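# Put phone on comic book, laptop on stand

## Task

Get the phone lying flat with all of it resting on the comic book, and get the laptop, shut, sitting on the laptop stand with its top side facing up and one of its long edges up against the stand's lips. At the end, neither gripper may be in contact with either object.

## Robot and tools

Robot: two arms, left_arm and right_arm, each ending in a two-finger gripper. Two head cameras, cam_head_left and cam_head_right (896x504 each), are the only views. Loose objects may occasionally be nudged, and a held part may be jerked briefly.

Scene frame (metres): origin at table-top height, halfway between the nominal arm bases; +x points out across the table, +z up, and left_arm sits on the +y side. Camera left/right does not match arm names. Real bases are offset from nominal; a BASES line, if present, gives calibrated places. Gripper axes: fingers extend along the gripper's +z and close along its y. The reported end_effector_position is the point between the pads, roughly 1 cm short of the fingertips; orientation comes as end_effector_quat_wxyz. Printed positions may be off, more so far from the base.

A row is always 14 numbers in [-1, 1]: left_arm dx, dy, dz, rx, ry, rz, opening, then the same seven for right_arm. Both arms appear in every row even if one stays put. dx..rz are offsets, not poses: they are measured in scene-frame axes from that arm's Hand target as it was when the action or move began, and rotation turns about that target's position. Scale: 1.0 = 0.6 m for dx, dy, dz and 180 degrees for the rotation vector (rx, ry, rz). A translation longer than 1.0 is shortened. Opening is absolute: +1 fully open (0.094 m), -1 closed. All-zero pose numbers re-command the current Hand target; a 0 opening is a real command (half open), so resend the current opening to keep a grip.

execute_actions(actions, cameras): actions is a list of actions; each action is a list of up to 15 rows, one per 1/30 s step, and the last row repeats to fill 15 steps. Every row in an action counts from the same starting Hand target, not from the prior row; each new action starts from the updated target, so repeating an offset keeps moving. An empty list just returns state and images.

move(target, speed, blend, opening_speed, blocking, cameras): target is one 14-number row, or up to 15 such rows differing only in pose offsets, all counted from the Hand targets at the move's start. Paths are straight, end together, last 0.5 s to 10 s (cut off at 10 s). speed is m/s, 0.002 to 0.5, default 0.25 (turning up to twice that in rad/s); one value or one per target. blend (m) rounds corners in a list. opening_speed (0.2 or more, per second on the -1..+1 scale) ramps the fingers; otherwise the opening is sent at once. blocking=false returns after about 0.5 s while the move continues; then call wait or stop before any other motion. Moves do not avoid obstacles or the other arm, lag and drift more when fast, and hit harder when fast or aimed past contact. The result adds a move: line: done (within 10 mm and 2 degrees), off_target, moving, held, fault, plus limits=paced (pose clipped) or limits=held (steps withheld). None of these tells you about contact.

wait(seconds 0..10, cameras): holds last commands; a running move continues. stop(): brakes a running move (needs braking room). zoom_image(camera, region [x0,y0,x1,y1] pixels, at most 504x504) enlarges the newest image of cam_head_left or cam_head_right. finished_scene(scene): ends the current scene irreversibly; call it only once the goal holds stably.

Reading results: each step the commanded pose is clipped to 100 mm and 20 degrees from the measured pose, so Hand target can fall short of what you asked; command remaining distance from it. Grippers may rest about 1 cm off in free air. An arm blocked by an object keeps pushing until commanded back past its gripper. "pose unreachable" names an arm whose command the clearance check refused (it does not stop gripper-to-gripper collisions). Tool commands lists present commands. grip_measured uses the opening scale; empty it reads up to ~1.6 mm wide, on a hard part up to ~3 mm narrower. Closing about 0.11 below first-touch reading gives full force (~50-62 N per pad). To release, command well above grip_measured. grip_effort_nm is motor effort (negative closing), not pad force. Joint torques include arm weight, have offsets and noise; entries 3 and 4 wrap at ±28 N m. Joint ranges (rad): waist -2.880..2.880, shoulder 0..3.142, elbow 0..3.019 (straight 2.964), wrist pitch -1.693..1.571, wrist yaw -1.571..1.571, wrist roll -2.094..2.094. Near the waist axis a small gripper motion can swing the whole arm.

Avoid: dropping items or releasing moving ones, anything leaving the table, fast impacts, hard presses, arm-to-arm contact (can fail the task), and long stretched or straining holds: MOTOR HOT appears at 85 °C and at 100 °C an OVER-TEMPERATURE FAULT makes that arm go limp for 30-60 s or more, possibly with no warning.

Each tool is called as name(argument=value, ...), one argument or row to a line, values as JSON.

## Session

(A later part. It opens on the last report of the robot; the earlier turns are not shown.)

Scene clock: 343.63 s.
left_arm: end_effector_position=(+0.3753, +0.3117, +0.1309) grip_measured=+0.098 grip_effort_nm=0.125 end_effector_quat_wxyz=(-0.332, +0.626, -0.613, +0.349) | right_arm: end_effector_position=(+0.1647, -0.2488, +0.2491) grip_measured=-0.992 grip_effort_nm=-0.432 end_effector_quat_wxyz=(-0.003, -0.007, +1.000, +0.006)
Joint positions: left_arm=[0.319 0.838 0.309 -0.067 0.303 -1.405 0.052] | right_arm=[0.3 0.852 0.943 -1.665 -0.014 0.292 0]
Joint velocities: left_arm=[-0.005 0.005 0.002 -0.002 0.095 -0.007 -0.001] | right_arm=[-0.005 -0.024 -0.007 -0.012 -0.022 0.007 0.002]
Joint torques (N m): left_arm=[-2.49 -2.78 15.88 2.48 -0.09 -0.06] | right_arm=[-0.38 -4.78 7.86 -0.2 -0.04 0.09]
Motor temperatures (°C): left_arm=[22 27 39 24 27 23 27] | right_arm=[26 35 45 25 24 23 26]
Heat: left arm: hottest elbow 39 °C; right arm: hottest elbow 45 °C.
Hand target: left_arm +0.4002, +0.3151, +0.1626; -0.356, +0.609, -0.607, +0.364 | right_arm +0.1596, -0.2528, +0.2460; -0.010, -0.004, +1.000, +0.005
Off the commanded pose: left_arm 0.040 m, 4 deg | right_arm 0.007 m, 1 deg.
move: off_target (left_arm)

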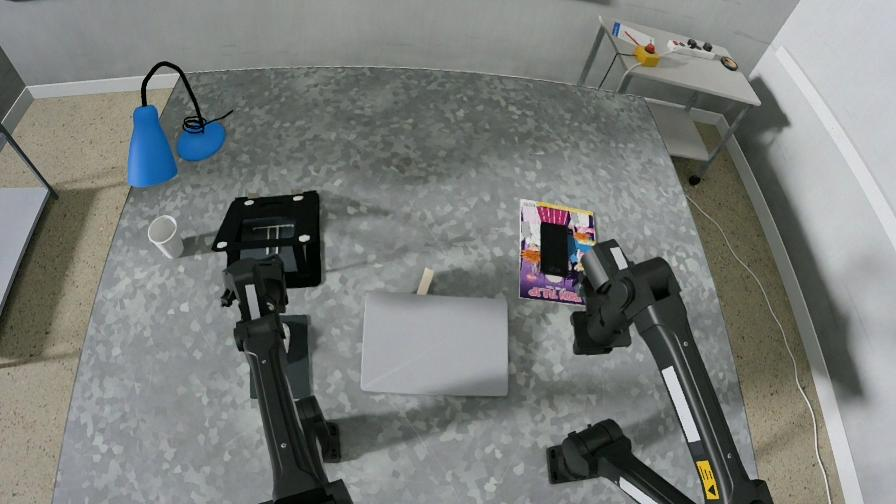

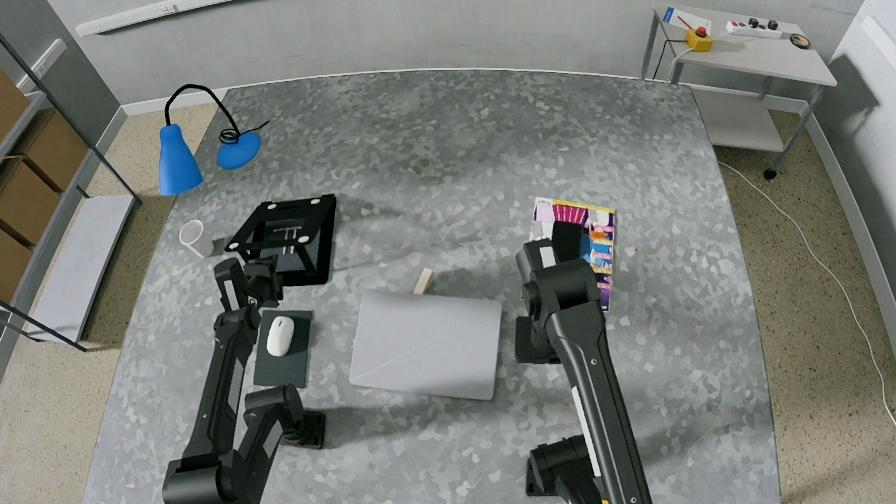

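move(
  target=[-0.025,0.02,0.065,0,0,0,0.1,0,0,0,0,0,0,-1],
  speed=0.07,
)

zoom_image(
  camera="cam_head_left",
  region=[200, 200, 340, 310],
)

zoom_image(
  camera="cam_head_right",
  region=[200, 200, 340, 310],
)

Scene clock: 347.53 s.
left_arm: end_effector_position=(+0.3685, +0.3150, +0.1584) grip_measured=+0.098 grip_effort_nm=0.129 end_effector_quat_wxyz=(-0.322, +0.627, -0.615, +0.354) | right_arm: end_effector_position=(+0.1647, -0.2488, +0.2491) grip_measured=-0.992 grip_effort_nm=-0.432 end_effector_quat_wxyz=(-0.003, -0.007, +1.000, +0.006)
Joint positions: left_arm=[0.36 0.757 0.367 -0.226 0.355 -1.386 0.052] | right_arm=[0.3 0.852 0.943 -1.665 -0.014 0.292 0]
Joint velocities: left_arm=[-0.005 -0.005 -0.012 0.022 0.007 0.051 0] | right_arm=[-0.005 0.015 0.002 -0.007 0.051 -0.066 -0.002]
Joint torques (N m): left_arm=[-0.62 -3.9 17.57 1.48 0.17 0.13] | right_arm=[-0.32 -4.66 7.87 -0.23 -0.05 0.08]
Motor temperatures (°C): left_arm=[22 26 39 24 27 23 27] | right_arm=[26 34 45 25 24 23 26]
Heat: left arm: hottest elbow 39 °C; right arm: hottest elbow 45 °C.
Hand target: left_arm +0.3859, +0.3272, +0.2014; -0.356, +0.609, -0.608, +0.364 | right_arm +0.1596, -0.2528, +0.2460; -0.010, -0.004, +1.000, +0.005
Off the commanded pose: left_arm 0.048 m, 5 deg | right_arm 0.007 m, 1 deg.
move: off_target (left_arm)

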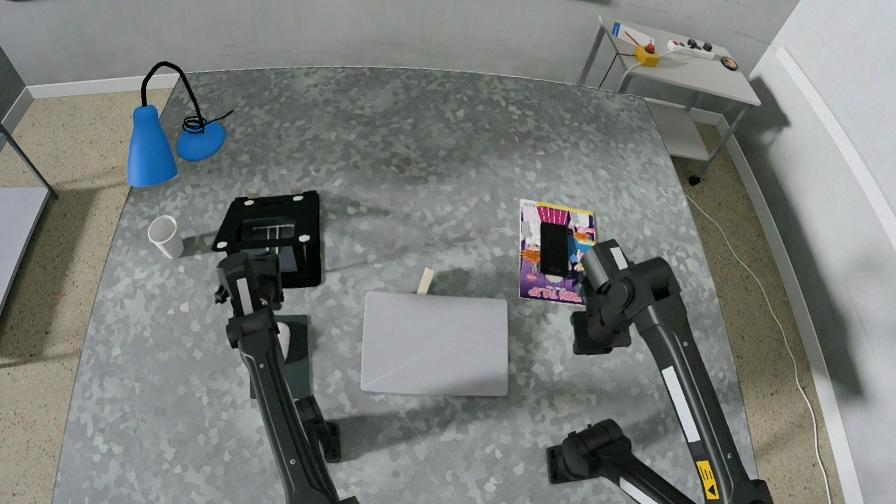

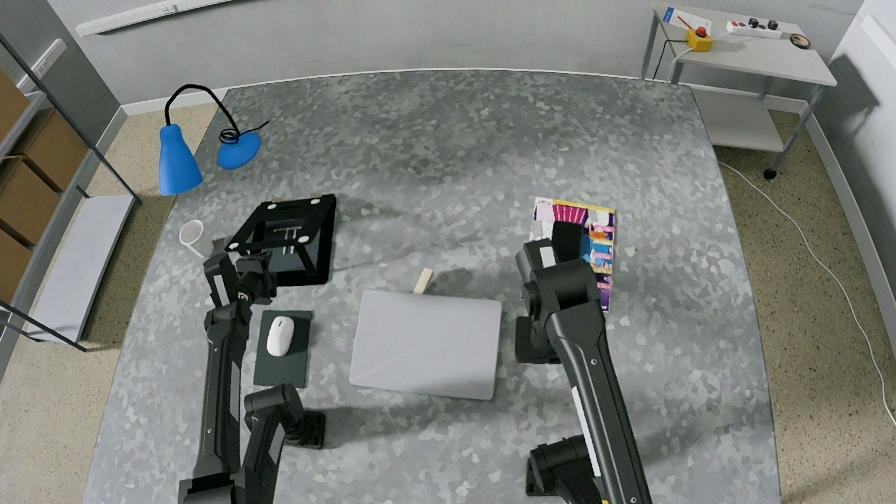

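Scaled by 3.600.

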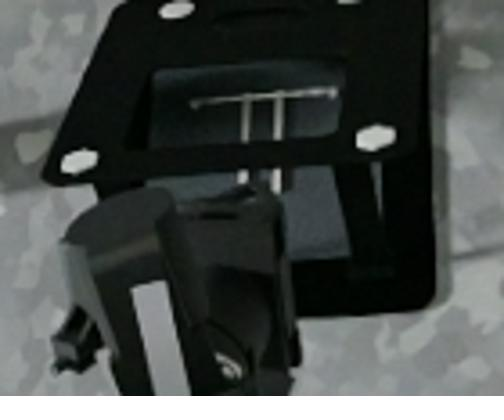

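Scaled by 3.600.

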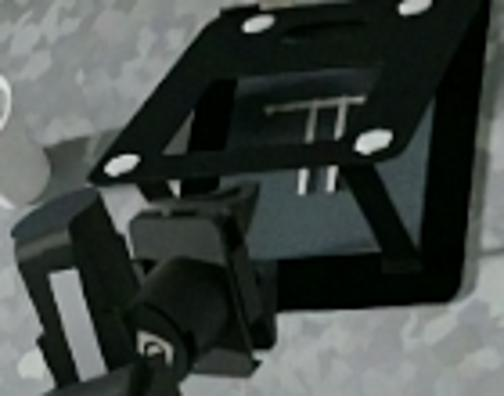

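move(
  target=[
    [0.04,-0.005,0.005,0,0,0,0.1,0,0,0,0,0,0,-1],
  ],
  speed=0.05,
)

zoom_image(
  camera="cam_head_left",
  region=[200, 200, 340, 310],
)

zoom_image(
  camera="cam_head_right",
  region=[200, 200, 340, 310],
)

Scene clock: 353.50 s.
left_arm: end_effector_position=(+0.3825, +0.3191, +0.1641) grip_measured=+0.098 grip_effort_nm=0.125 end_effector_quat_wxyz=(-0.327, +0.629, -0.614, +0.347) | right_arm: end_effector_position=(+0.1647, -0.2488, +0.2491) grip_measured=-0.992 grip_effort_nm=-0.432 end_effector_quat_wxyz=(-0.003, -0.007, +1.000, +0.006)
Joint positions: left_arm=[0.341 0.807 0.402 -0.208 0.322 -1.393 0.052] | right_arm=[0.3 0.852 0.943 -1.665 -0.014 0.292 0]
Joint velocities: left_arm=[0.015 -0.015 0.012 0.017 -0.007 -0.022 -0.001] | right_arm=[-0.015 0.005 -0.002 -0.007 0.022 0.022 -0.001]
Joint torques (N m): left_arm=[-2.37 -3.19 17.84 2.36 -0.05 -0.02] | right_arm=[-0.21 -4.72 7.86 -0.17 -0.05 0.09]
Motor temperatures (°C): left_arm=[22 26 40 24 27 23 27] | right_arm=[26 34 45 25 24 23 26]
Heat: left arm: hottest elbow 40 °C; right arm: hottest elbow 45 °C.
Hand target: left_arm +0.4098, +0.3237, +0.2045; -0.356, +0.609, -0.607, +0.364 | right_arm +0.1596, -0.2528, +0.2460; -0.010, -0.004, +1.000, +0.005
Off the commanded pose: left_arm 0.049 m, 5 deg | right_arm 0.007 m, 1 deg.
move: off_target (left_arm)

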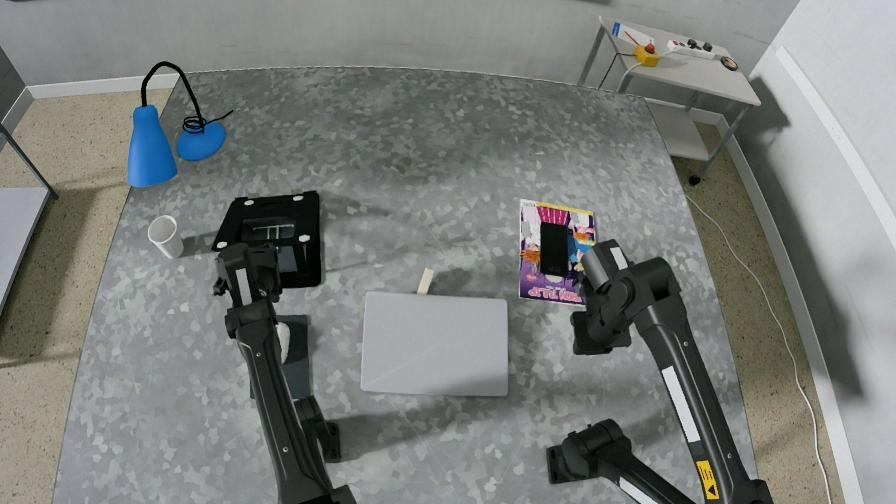

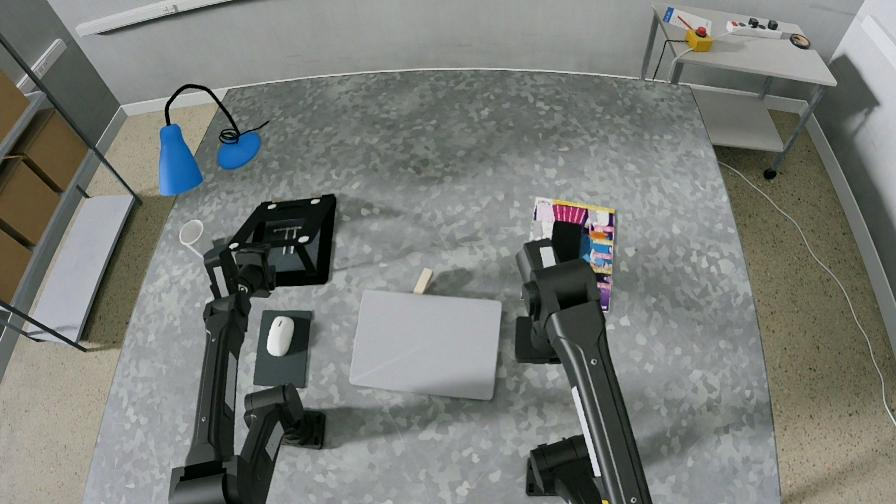

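Scaled by 3.600.

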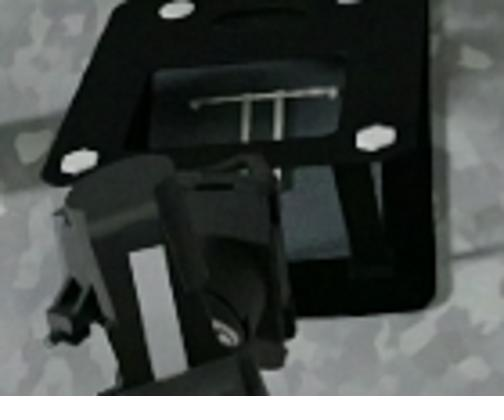

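Scaled by 3.600.

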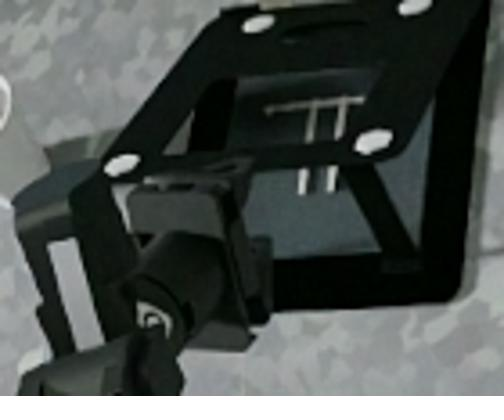

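move(
  target=[
    [0.035,0,-0.015,0,0,0,0.1,0,0,0,0,0,0,-1],
  ],
  speed=0.05,
)

zoom_image(
  camera="cam_head_left",
  region=[200, 200, 340, 310],
)

zoom_image(
  camera="cam_head_right",
  region=[200, 200, 340, 310],
)

Scene clock: 357.13 s.
left_arm: end_effector_position=(+0.4021, +0.3194, +0.1570) grip_measured=+0.098 grip_effort_nm=0.120 end_effector_quat_wxyz=(-0.328, +0.628, -0.615, +0.346) | right_arm: end_effector_position=(+0.1647, -0.2488, +0.2491) grip_measured=-0.992 grip_effort_nm=-0.432 end_effector_quat_wxyz=(-0.003, -0.007, +1.000, +0.006)
Joint positions: left_arm=[0.311 0.899 0.42 -0.128 0.297 -1.409 0.052] | right_arm=[0.3 0.852 0.943 -1.665 -0.014 0.292 0]
Joint velocities: left_arm=[0.005 0.005 -0.007 -0.002 0.051 -0.022 0] | right_arm=[-0.015 -0.005 -0.007 0.007 0.037 -0.066 0]
Joint torques (N m): left_arm=[-2.73 -4.19 17.28 2.44 -0.11 0.02] | right_arm=[-0.26 -4.66 7.86 -0.18 -0.04 0.09]
Motor temperatures (°C): left_arm=[22 26 41 24 27 23 27] | right_arm=[26 34 45 25 24 23 26]
Heat: left arm: hottest elbow 41 °C; right arm: hottest elbow 45 °C.
Hand target: left_arm +0.4306, +0.3234, +0.1955; -0.356, +0.609, -0.608, +0.365 | right_arm +0.1596, -0.2528, +0.2460; -0.010, -0.004, +1.000, +0.005
Off the commanded pose: left_arm 0.048 m, 5 deg | right_arm 0.007 m, 1 deg.
move: off_target (left_arm)

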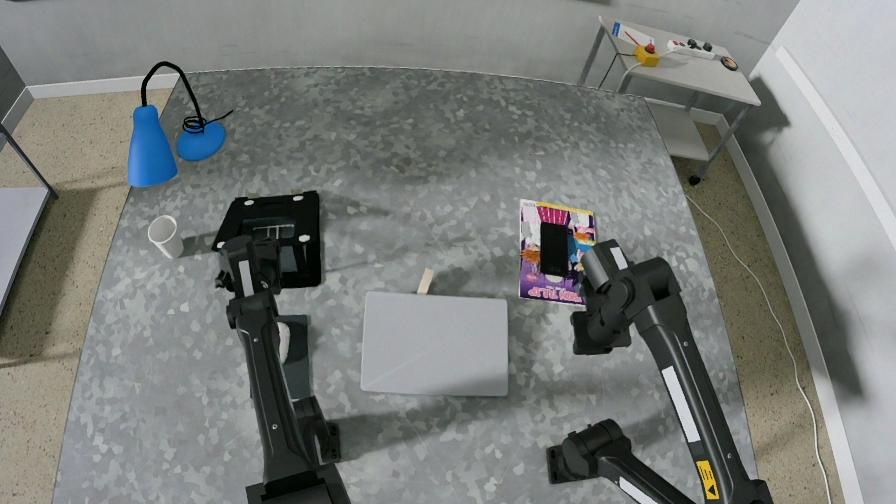

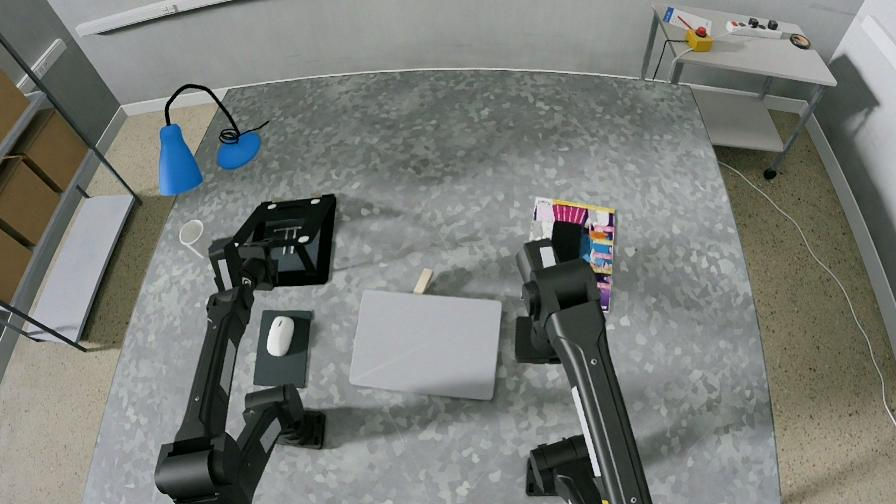

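Scaled by 3.600.

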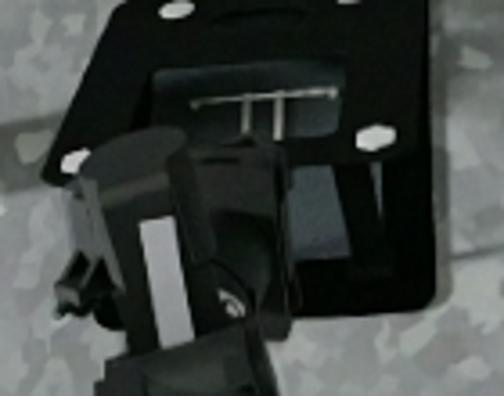

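Scaled by 3.600.

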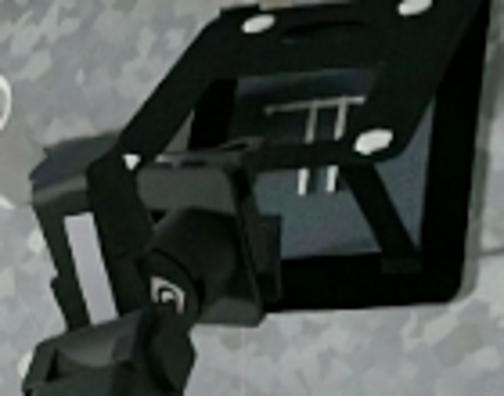

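move(
  target=[0,0,-0.02,0,0,0,-0.95,0,0,0,0,0,0,-1],
  opening_speed=0.5,
  speed=0.05,
)

zoom_image(
  camera="cam_head_left",
  region=[200, 200, 340, 310],
)

zoom_image(
  camera="cam_head_right",
  region=[200, 200, 340, 310],
)

Scene clock: 361.97 s.
left_arm: end_effector_position=(+0.4093, +0.3219, +0.1565) grip_measured=-0.947 grip_effort_nm=-0.081 end_effector_quat_wxyz=(-0.336, +0.624, -0.612, +0.350) | right_arm: end_effector_position=(+0.1647, -0.2488, +0.2491) grip_measured=-0.992 grip_effort_nm=-0.432 end_effector_quat_wxyz=(-0.003, -0.007, +1.000, +0.006)
Joint positions: left_arm=[0.31 0.928 0.42 -0.077 0.296 -1.41 0.002] | right_arm=[0.3 0.852 0.943 -1.665 -0.014 0.292 0]
Joint velocities: left_arm=[-0.005 0.005 -0.002 0.002 -0.066 -0.022 -0.001] | right_arm=[0.015 -0.005 -0.002 0.007 -0.051 0.022 0]
Joint torques (N m): left_arm=[-2.49 -4.6 15.17 2.59 -0.12 -0.03] | right_arm=[-0.38 -4.54 7.88 -0.18 -0.04 0.08]
Motor temperatures (°C): left_arm=[22 26 42 24 27 23 27] | right_arm=[26 34 45 25 24 23 26]
Heat: left arm: hottest elbow 42 °C; right arm: hottest elbow 45 °C.
Hand target: left_arm +0.4305, +0.3234, +0.1836; -0.356, +0.609, -0.607, +0.365 | right_arm +0.1596, -0.2528, +0.2460; -0.010, -0.004, +1.000, +0.005
Off the commanded pose: left_arm 0.034 m, 3 deg | right_arm 0.007 m, 1 deg.
move: off_target (left_arm)

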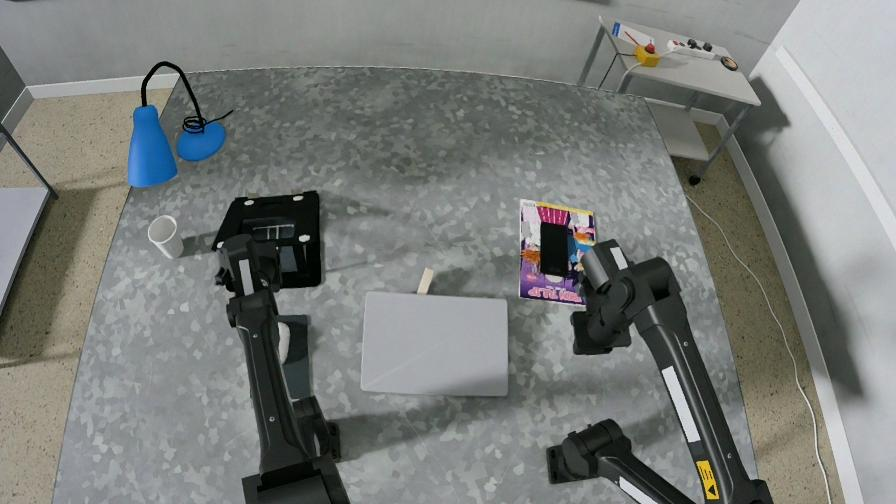

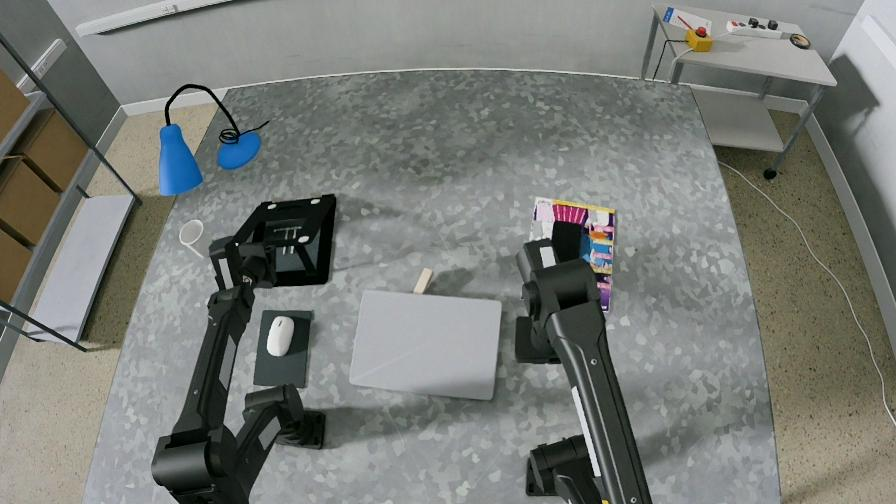

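Scaled by 3.600.

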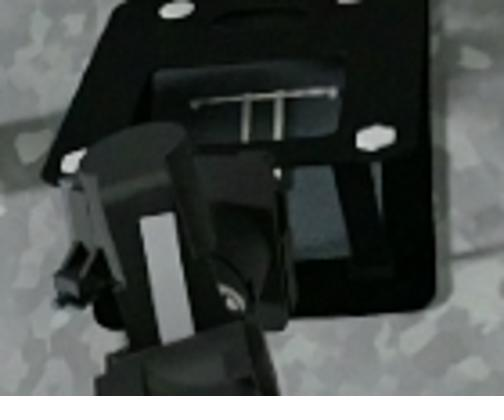

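Scaled by 3.600.

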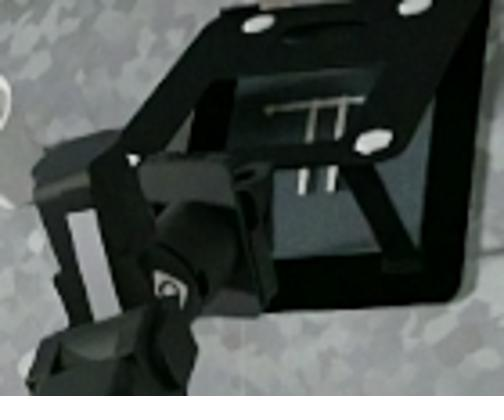

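move(
  target=[
    [-0.13,0,-0.02,0,0,0,-1,0,0,0,0,0,0,-1],
    [-0.12,0,0.12,0,0,0,-1,0,0,0,0,0,0,-1],
  ],
  speed=[0.1,0.2],
  cameras=[],
)

move(
  target=[0.23,0.045,0.03,0.268,0.268,-0.446,-1,0,0,0,0,0,0,-1],
  speed=0.25,
)

zoom_image(
  camera="cam_head_left",
  region=[200, 150, 380, 310],
)

zoom_image(
  camera="cam_head_right",
  region=[200, 150, 380, 310],
)

Scene clock: 376.30 s.
left_arm: end_effector_position=(+0.3485, +0.3166, +0.2164) grip_measured=-0.987 grip_effort_nm=-0.696 end_effector_quat_wxyz=(-0.328, +0.625, -0.611, +0.358) | right_arm: end_effector_position=(+0.1647, -0.2488, +0.2491) grip_measured=-0.992 grip_effort_nm=-0.432 end_effector_quat_wxyz=(-0.003, -0.007, +1.000, +0.006)
Joint positions: left_arm=[0.408 0.602 0.468 -0.475 0.394 -1.363 0.001] | right_arm=[0.3 0.852 0.943 -1.665 -0.014 0.292 0]
Joint velocities: left_arm=[0.005 0.005 -0.007 -0.007 -0.007 -0.066 0] | right_arm=[-0.015 -0.015 0.002 -0.007 0.022 -0.051 -0.001]
Joint torques (N m): left_arm=[-1.08 -2.67 17.96 1.48 0.07 0.18] | right_arm=[-0.38 -4.78 7.88 -0.2 -0.04 0.09]
Motor temperatures (°C): left_arm=[22 26 44 24 27 23 27] | right_arm=[26 34 45 25 24 23 26]
Heat: left arm: hottest elbow 44 °C; right arm: hottest elbow 45 °C.
Hand target: left_arm +0.3596, +0.3244, +0.2555; -0.356, +0.609, -0.608, +0.364 | right_arm +0.1596, -0.2528, +0.2460; -0.010, -0.004, +1.000, +0.005
Off the commanded pose: left_arm 0.041 m, 4 deg | right_arm 0.007 m, 1 deg.
move: off_target (left_arm)
No camera images: "cameras" was empty.

Scene clock: 380.87 s.
left_arm: end_effector_position=(+0.4803, +0.3503, +0.2512) grip_measured=-0.987 grip_effort_nm=-0.696 end_effector_quat_wxyz=(-0.027, -0.015, +1.000, +0.007) | right_arm: end_effector_position=(+0.1647, -0.2488, +0.2491) grip_measured=-0.992 grip_effort_nm=-0.432 end_effector_quat_wxyz=(-0.003, -0.007, +1.000, +0.006)
Joint positions: left_arm=[0.199 1.573 1.541 -1.588 -0.025 0.198 0.001] | right_arm=[0.3 0.852 0.943 -1.665 -0.014 0.292 0]
Joint velocities: left_arm=[-0.005 -0.005 -0.007 -0.002 -0.007 -0.007 0.001] | right_arm=[-0.005 -0.005 0.002 0.002 0.022 0.051 0]
Joint torques (N m): left_arm=[-1.96 -14.04 16.39 -0.08 -0.15 0.06] | right_arm=[-0.38 -4.6 7.9 -0.21 -0.04 0.09]
Motor temperatures (°C): left_arm=[22 26 45 24 27 23 27] | right_arm=[26 34 45 25 24 23 26]
Heat: left arm: hottest elbow 45 °C; right arm: hottest elbow 45 °C.
Hand target: left_arm +0.4989, +0.3496, +0.2722; -0.004, -0.004, +1.000, +0.014 | right_arm +0.1596, -0.2528, +0.2460; -0.010, -0.004, +1.000, +0.005
Off the commanded pose: left_arm 0.028 m, 3 deg | right_arm 0.007 m, 1 deg.
move: off_target (left_arm)

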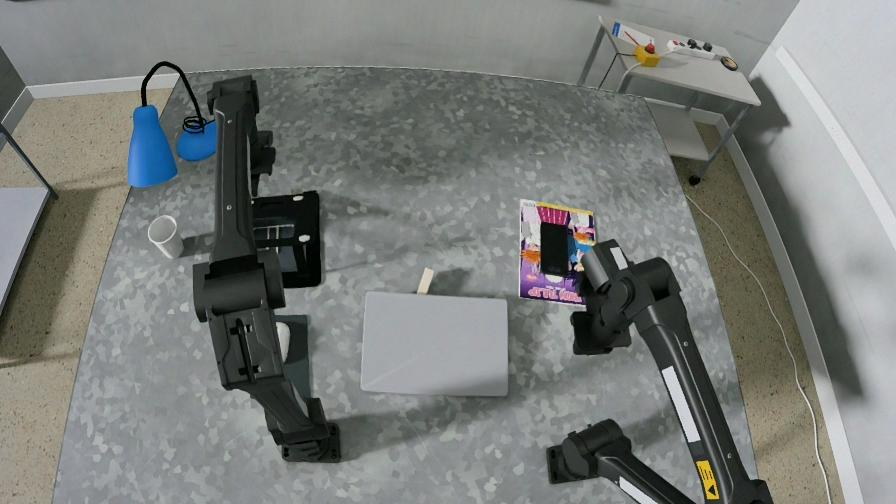

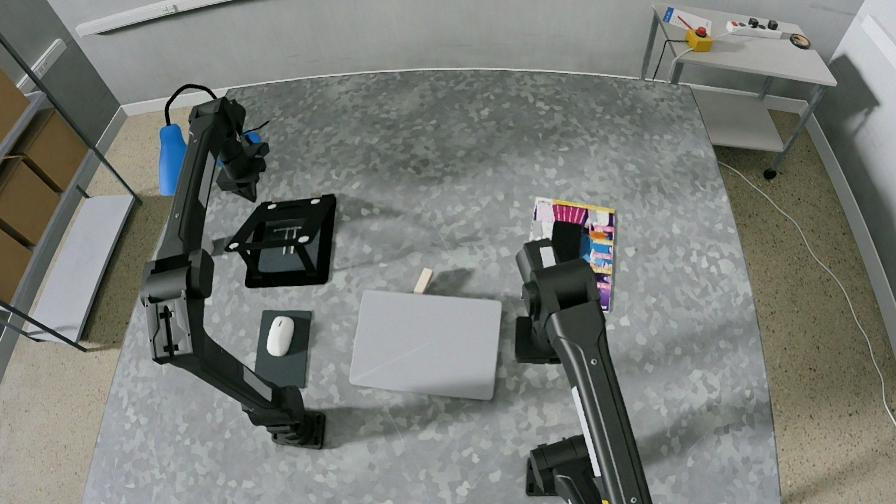

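Scaled by 2.800.

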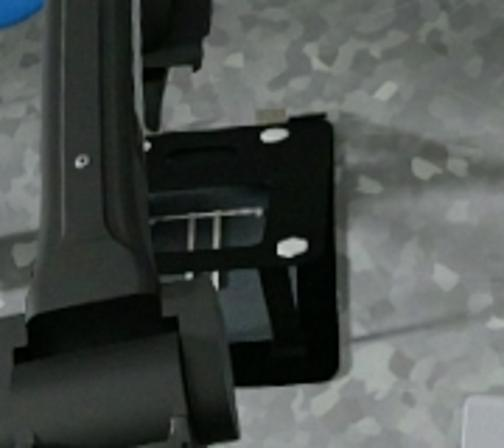

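Scaled by 2.800.

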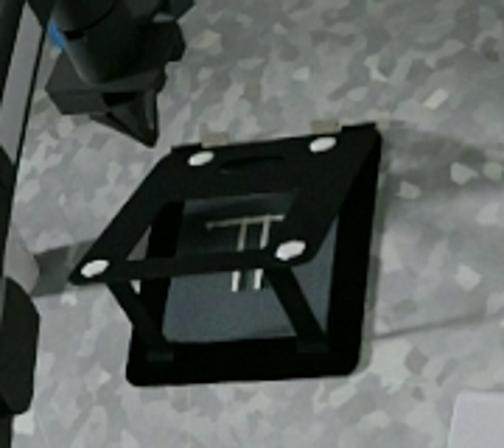

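move(
  target=[-0.01,-0.02,-0.15,0,0,0,-1,0,0,0,0,0,0,-1],
  speed=0.15,
  cameras=["cam_head_right","cam_head_left"],
)

zoom_image(
  camera="cam_head_left",
  region=[200, 150, 380, 310],
)

zoom_image(
  camera="cam_head_right",
  region=[200, 150, 380, 310],
)

Scene clock: 385.87 s.
left_arm: end_effector_position=(+0.4897, +0.3422, +0.1889) grip_measured=-0.987 grip_effort_nm=-0.701 end_effector_quat_wxyz=(-0.001, -0.006, +1.000, +0.013) | right_arm: end_effector_position=(+0.1647, -0.2488, +0.2491) grip_measured=-0.992 grip_effort_nm=-0.432 end_effector_quat_wxyz=(-0.003, -0.007, +1.000, +0.006)
Joint positions: left_arm=[0.178 1.578 1.383 -1.373 -0.025 0.195 0.001] | right_arm=[0.3 0.852 0.943 -1.665 -0.014 0.292 0]
Joint velocities: left_arm=[-0.024 -0.034 0.002 0.012 -0.081 -0.007 0] | right_arm=[-0.005 -0.005 0.002 -0.012 0.081 0.051 0.001]
Joint torques (N m): left_arm=[-3.02 -14.51 9.14 0.72 -0.12 -0.1] | right_arm=[-0.32 -4.78 7.9 -0.21 -0.04 0.09]
Motor temperatures (°C): left_arm=[22 26 45 24 27 23 27] | right_arm=[26 34 45 25 24 23 26]
Heat: left arm: hottest elbow 45 °C; right arm: hottest elbow 45 °C.
Hand target: left_arm +0.4917, +0.3366, +0.1823; -0.004, -0.004, +1.000, +0.014 | right_arm +0.1596, -0.2528, +0.2460; -0.010, -0.004, +1.000, +0.005
Off the commanded pose: left_arm 0.009 m, 0 deg | right_arm 0.007 m, 1 deg.
move: done

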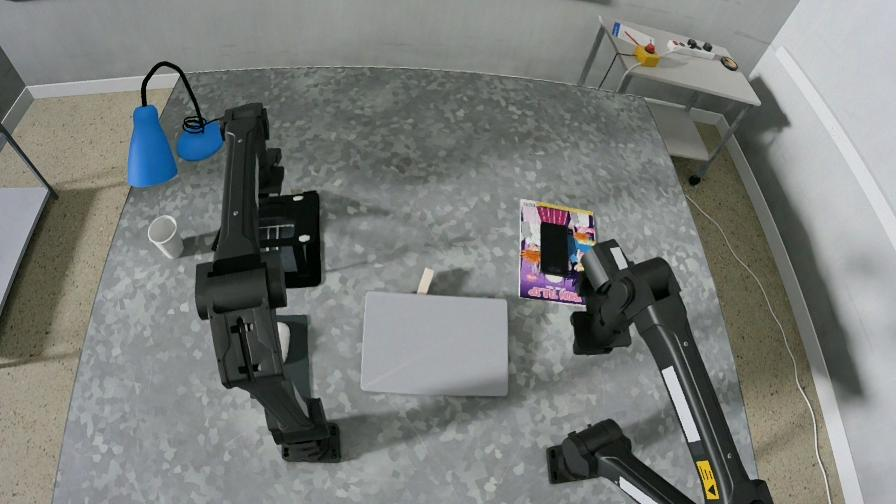

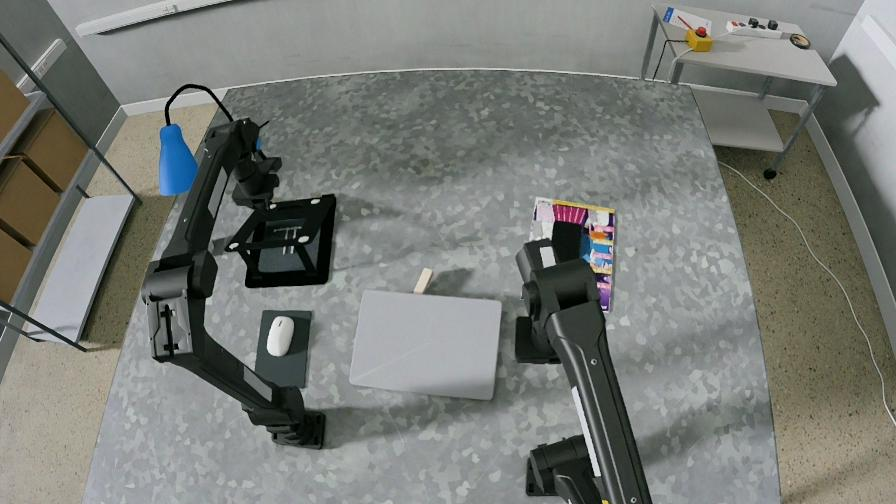

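Scaled by 2.800.

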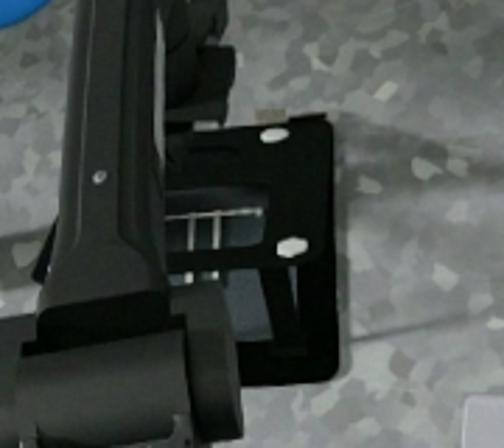

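Scaled by 2.800.

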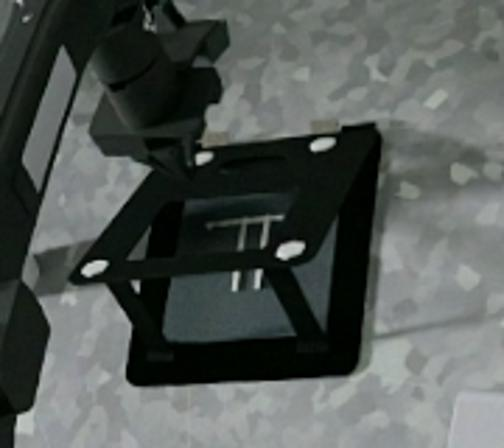

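move(
  target=[0.008,0.0,-0.16,0,0,0,-1,0,0,0,0,0,0,-1],
  speed=0.08,
)

zoom_image(
  camera="cam_head_left",
  region=[200, 150, 380, 310],
)

zoom_image(
  camera="cam_head_right",
  region=[200, 150, 380, 310],
)

Scene clock: 393.33 s.
left_arm: end_effector_position=(+0.4945, +0.3419, +0.0929) grip_measured=-0.987 grip_effort_nm=-0.696 end_effector_quat_wxyz=(-0.001, -0.006, +1.000, +0.013) | right_arm: end_effector_position=(+0.1647, -0.2488, +0.2491) grip_measured=-0.992 grip_effort_nm=-0.432 end_effector_quat_wxyz=(-0.003, -0.007, +1.000, +0.006)
Joint positions: left_arm=[0.175 1.668 1.229 -1.13 -0.025 0.191 0.001] | right_arm=[0.3 0.852 0.943 -1.665 -0.014 0.292 0]
Joint velocities: left_arm=[-0.005 -0.015 0.007 0.012 -0.022 -0.007 0] | right_arm=[-0.005 -0.005 -0.012 0.002 0.022 -0.037 0]
Joint torques (N m): left_arm=[-2.84 -14.56 8.62 0.54 -0.13 -0.09] | right_arm=[-0.32 -4.66 7.88 -0.2 -0.05 0.08]
Motor temperatures (°C): left_arm=[22 26 44 24 27 23 27] | right_arm=[26 34 45 25 24 23 26]
Heat: left arm: hottest elbow 44 °C; right arm: hottest elbow 45 °C.
Hand target: left_arm +0.4956, +0.3356, +0.0866; -0.003, -0.004, +1.000, +0.014 | right_arm +0.1596, -0.2528, +0.2460; -0.010, -0.004, +1.000, +0.005
Off the commanded pose: left_arm 0.009 m, 0 deg | right_arm 0.007 m, 1 deg.
move: done

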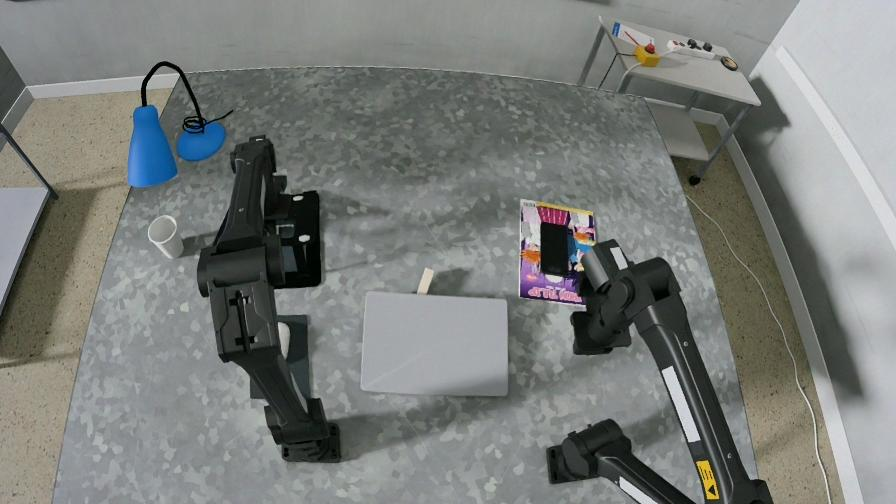

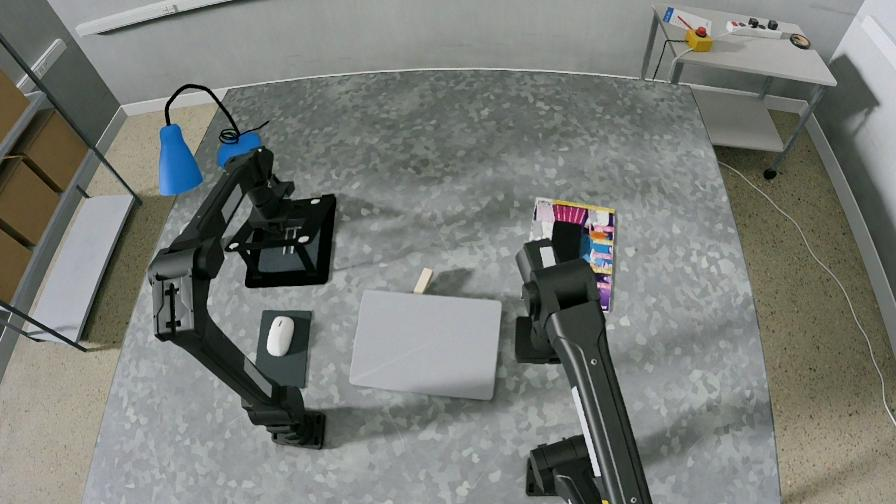

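Scaled by 2.800.

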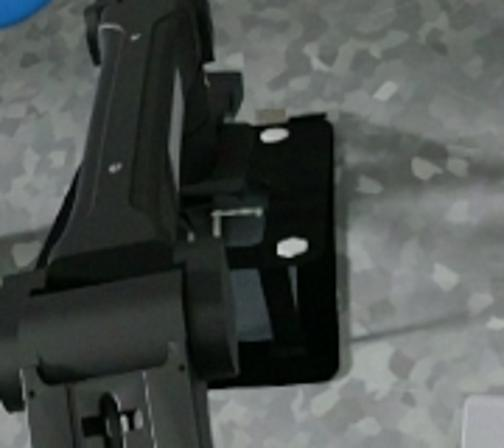

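Scaled by 2.800.

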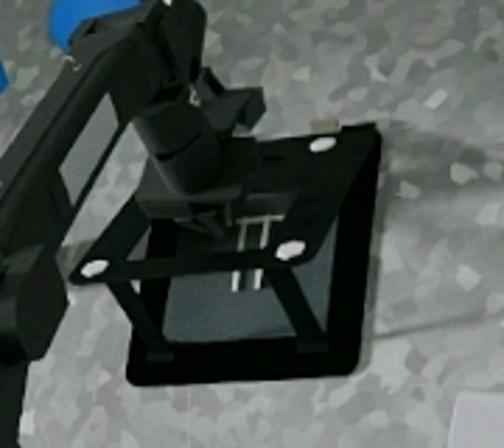

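move(
  target=[0.0,-0.22,-0.01,0,0,0,-1,0,0,0,0,0,0,-1],
  speed=0.08,
)

zoom_image(
  camera="cam_head_left",
  region=[200, 150, 420, 310],
)

zoom_image(
  camera="cam_head_right",
  region=[200, 150, 420, 310],
)

Scene clock: 398.90 s.
left_arm: end_effector_position=(+0.4980, +0.2190, +0.0850) grip_measured=-0.987 grip_effort_nm=-0.686 end_effector_quat_wxyz=(-0.003, -0.014, +1.000, +0.017) | right_arm: end_effector_position=(+0.1647, -0.2488, +0.2491) grip_measured=-0.992 grip_effort_nm=-0.432 end_effector_quat_wxyz=(-0.003, -0.007, +1.000, +0.006)
Joint positions: left_arm=[-0.091 1.668 1.206 -1.118 -0.034 -0.09 0.001] | right_arm=[0.3 0.852 0.943 -1.665 -0.014 0.292 0]
Joint velocities: left_arm=[-0.024 -0.024 -0.007 0.002 0.007 0.037 0] | right_arm=[-0.005 -0.005 -0.007 -0.007 0.007 -0.007 0]
Joint torques (N m): left_arm=[-3.55 -16.26 7.66 0.81 0.31 -0.12] | right_arm=[-0.38 -4.84 7.88 -0.2 -0.04 0.09]
Motor temperatures (°C): left_arm=[22 26 43 24 27 23 28] | right_arm=[26 34 45 25 24 23 26]
Heat: left arm: hottest elbow 43 °C; right arm: hottest elbow 45 °C.
Hand target: left_arm +0.4942, +0.2034, +0.0819; -0.002, -0.004, +1.000, +0.013 | right_arm +0.1596, -0.2528, +0.2460; -0.010, -0.004, +1.000, +0.005
Off the commanded pose: left_arm 0.016 m, 1 deg | right_arm 0.007 m, 1 deg.
move: off_target (left_arm)

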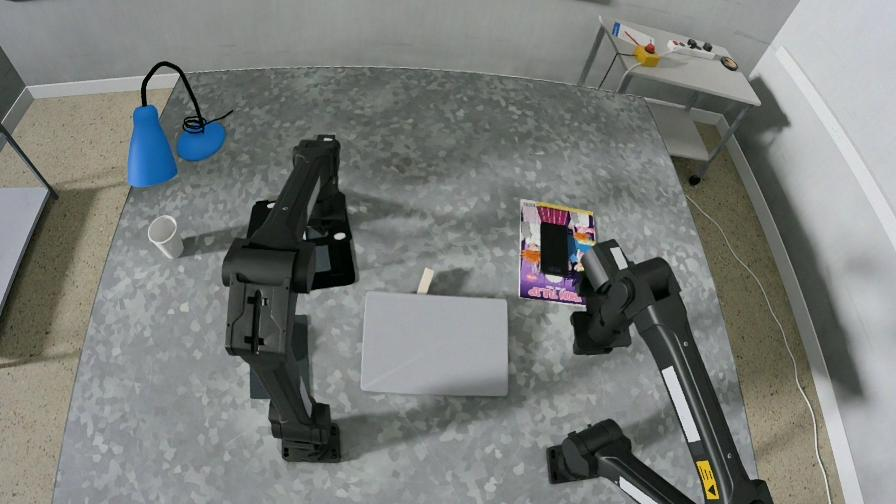

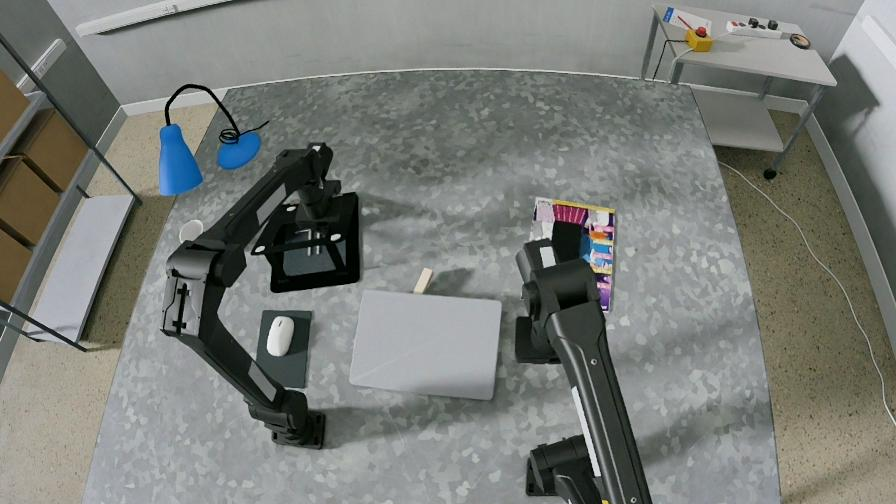

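Scaled by 2.291.

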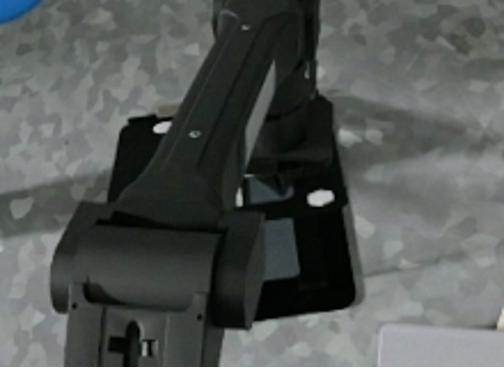

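Scaled by 2.291.

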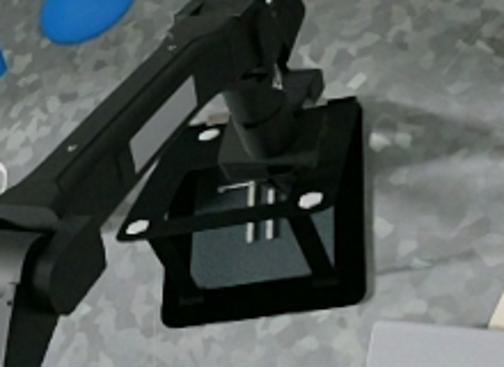

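move(
  target=[0.0,-0.2,0,0,0,0,-1,0,0,0,0,0,0,-1],
  speed=0.08,
)

zoom_image(
  camera="cam_head_left",
  region=[240, 160, 560, 420],
)

Scene clock: 416.27 s.
left_arm: end_effector_position=(+0.4747, +0.1059, +0.0731) grip_measured=-0.987 grip_effort_nm=-0.681 end_effector_quat_wxyz=(-0.016, -0.009, +1.000, +0.022) | right_arm: end_effector_position=(+0.1647, -0.2488, +0.2491) grip_measured=-0.992 grip_effort_nm=-0.427 end_effector_quat_wxyz=(-0.003, -0.007, +1.000, +0.006)
Joint positions: left_arm=[-0.34 1.696 1.207 -1.127 -0.032 -0.33 0.001] | right_arm=[0.3 0.852 0.943 -1.665 -0.014 0.292 0]
Joint velocities: left_arm=[-0.005 -0.015 -0.007 -0.007 -0.066 0.022 0.001] | right_arm=[0.005 -0.005 -0.012 -0.012 -0.007 -0.007 0]
Joint torques (N m): left_arm=[-3.25 -14.39 14.49 0.23 0.35 -0.18] | right_arm=[-0.38 -4.66 7.91 -0.21 -0.04 0.08]
Motor temperatures (°C): left_arm=[22 27 41 24 27 23 28] | right_arm=[26 34 45 25 24 23 26]
Heat: left arm: hottest elbow 41 °C; right arm: hottest elbow 45 °C.
Hand target: left_arm +0.4930, +0.0833, +0.0826; -0.002, -0.004, +1.000, +0.012 | right_arm +0.1596, -0.2528, +0.2460; -0.010, -0.004, +1.000, +0.005
Off the commanded pose: left_arm 0.031 m, 2 deg | right_arm 0.007 m, 1 deg.
move: off_target (left_arm)

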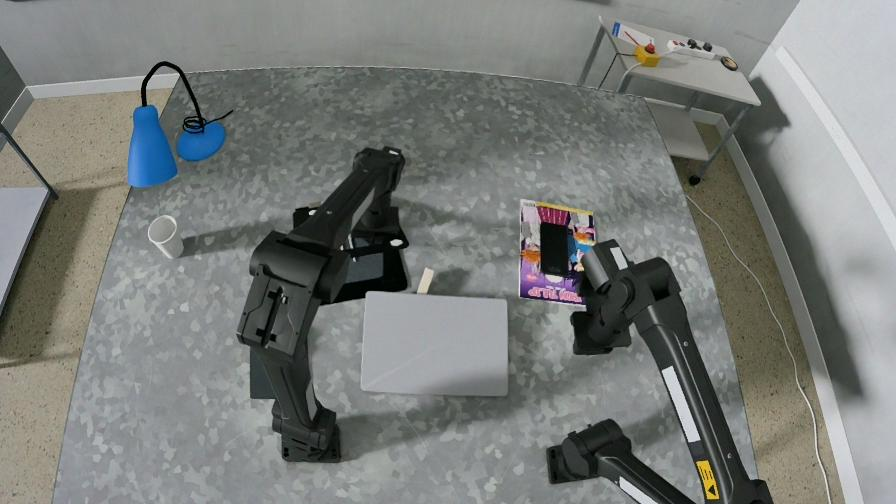

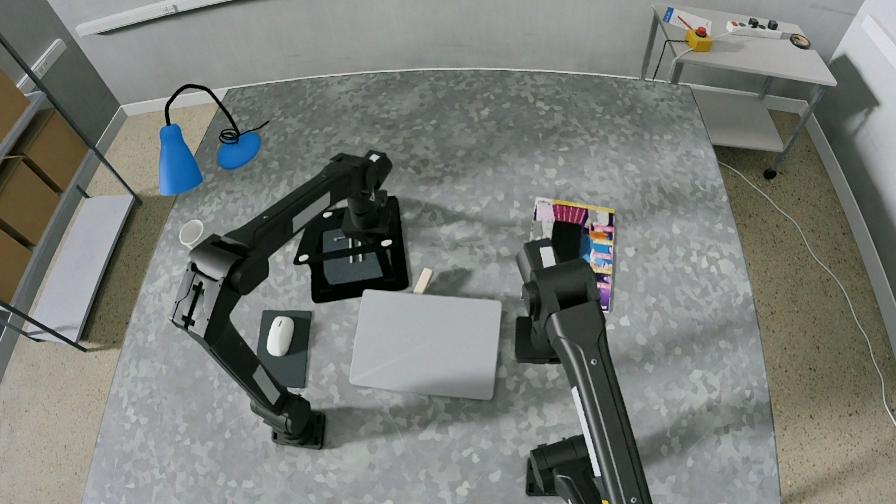

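Scaled by 1.575.

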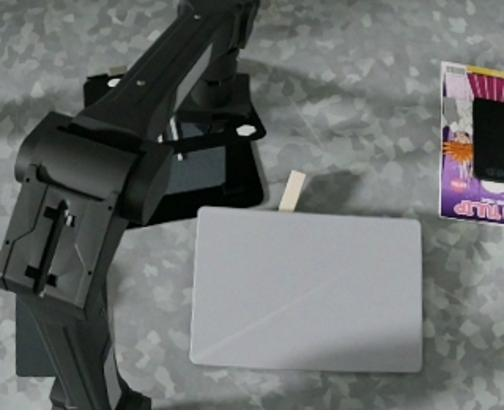

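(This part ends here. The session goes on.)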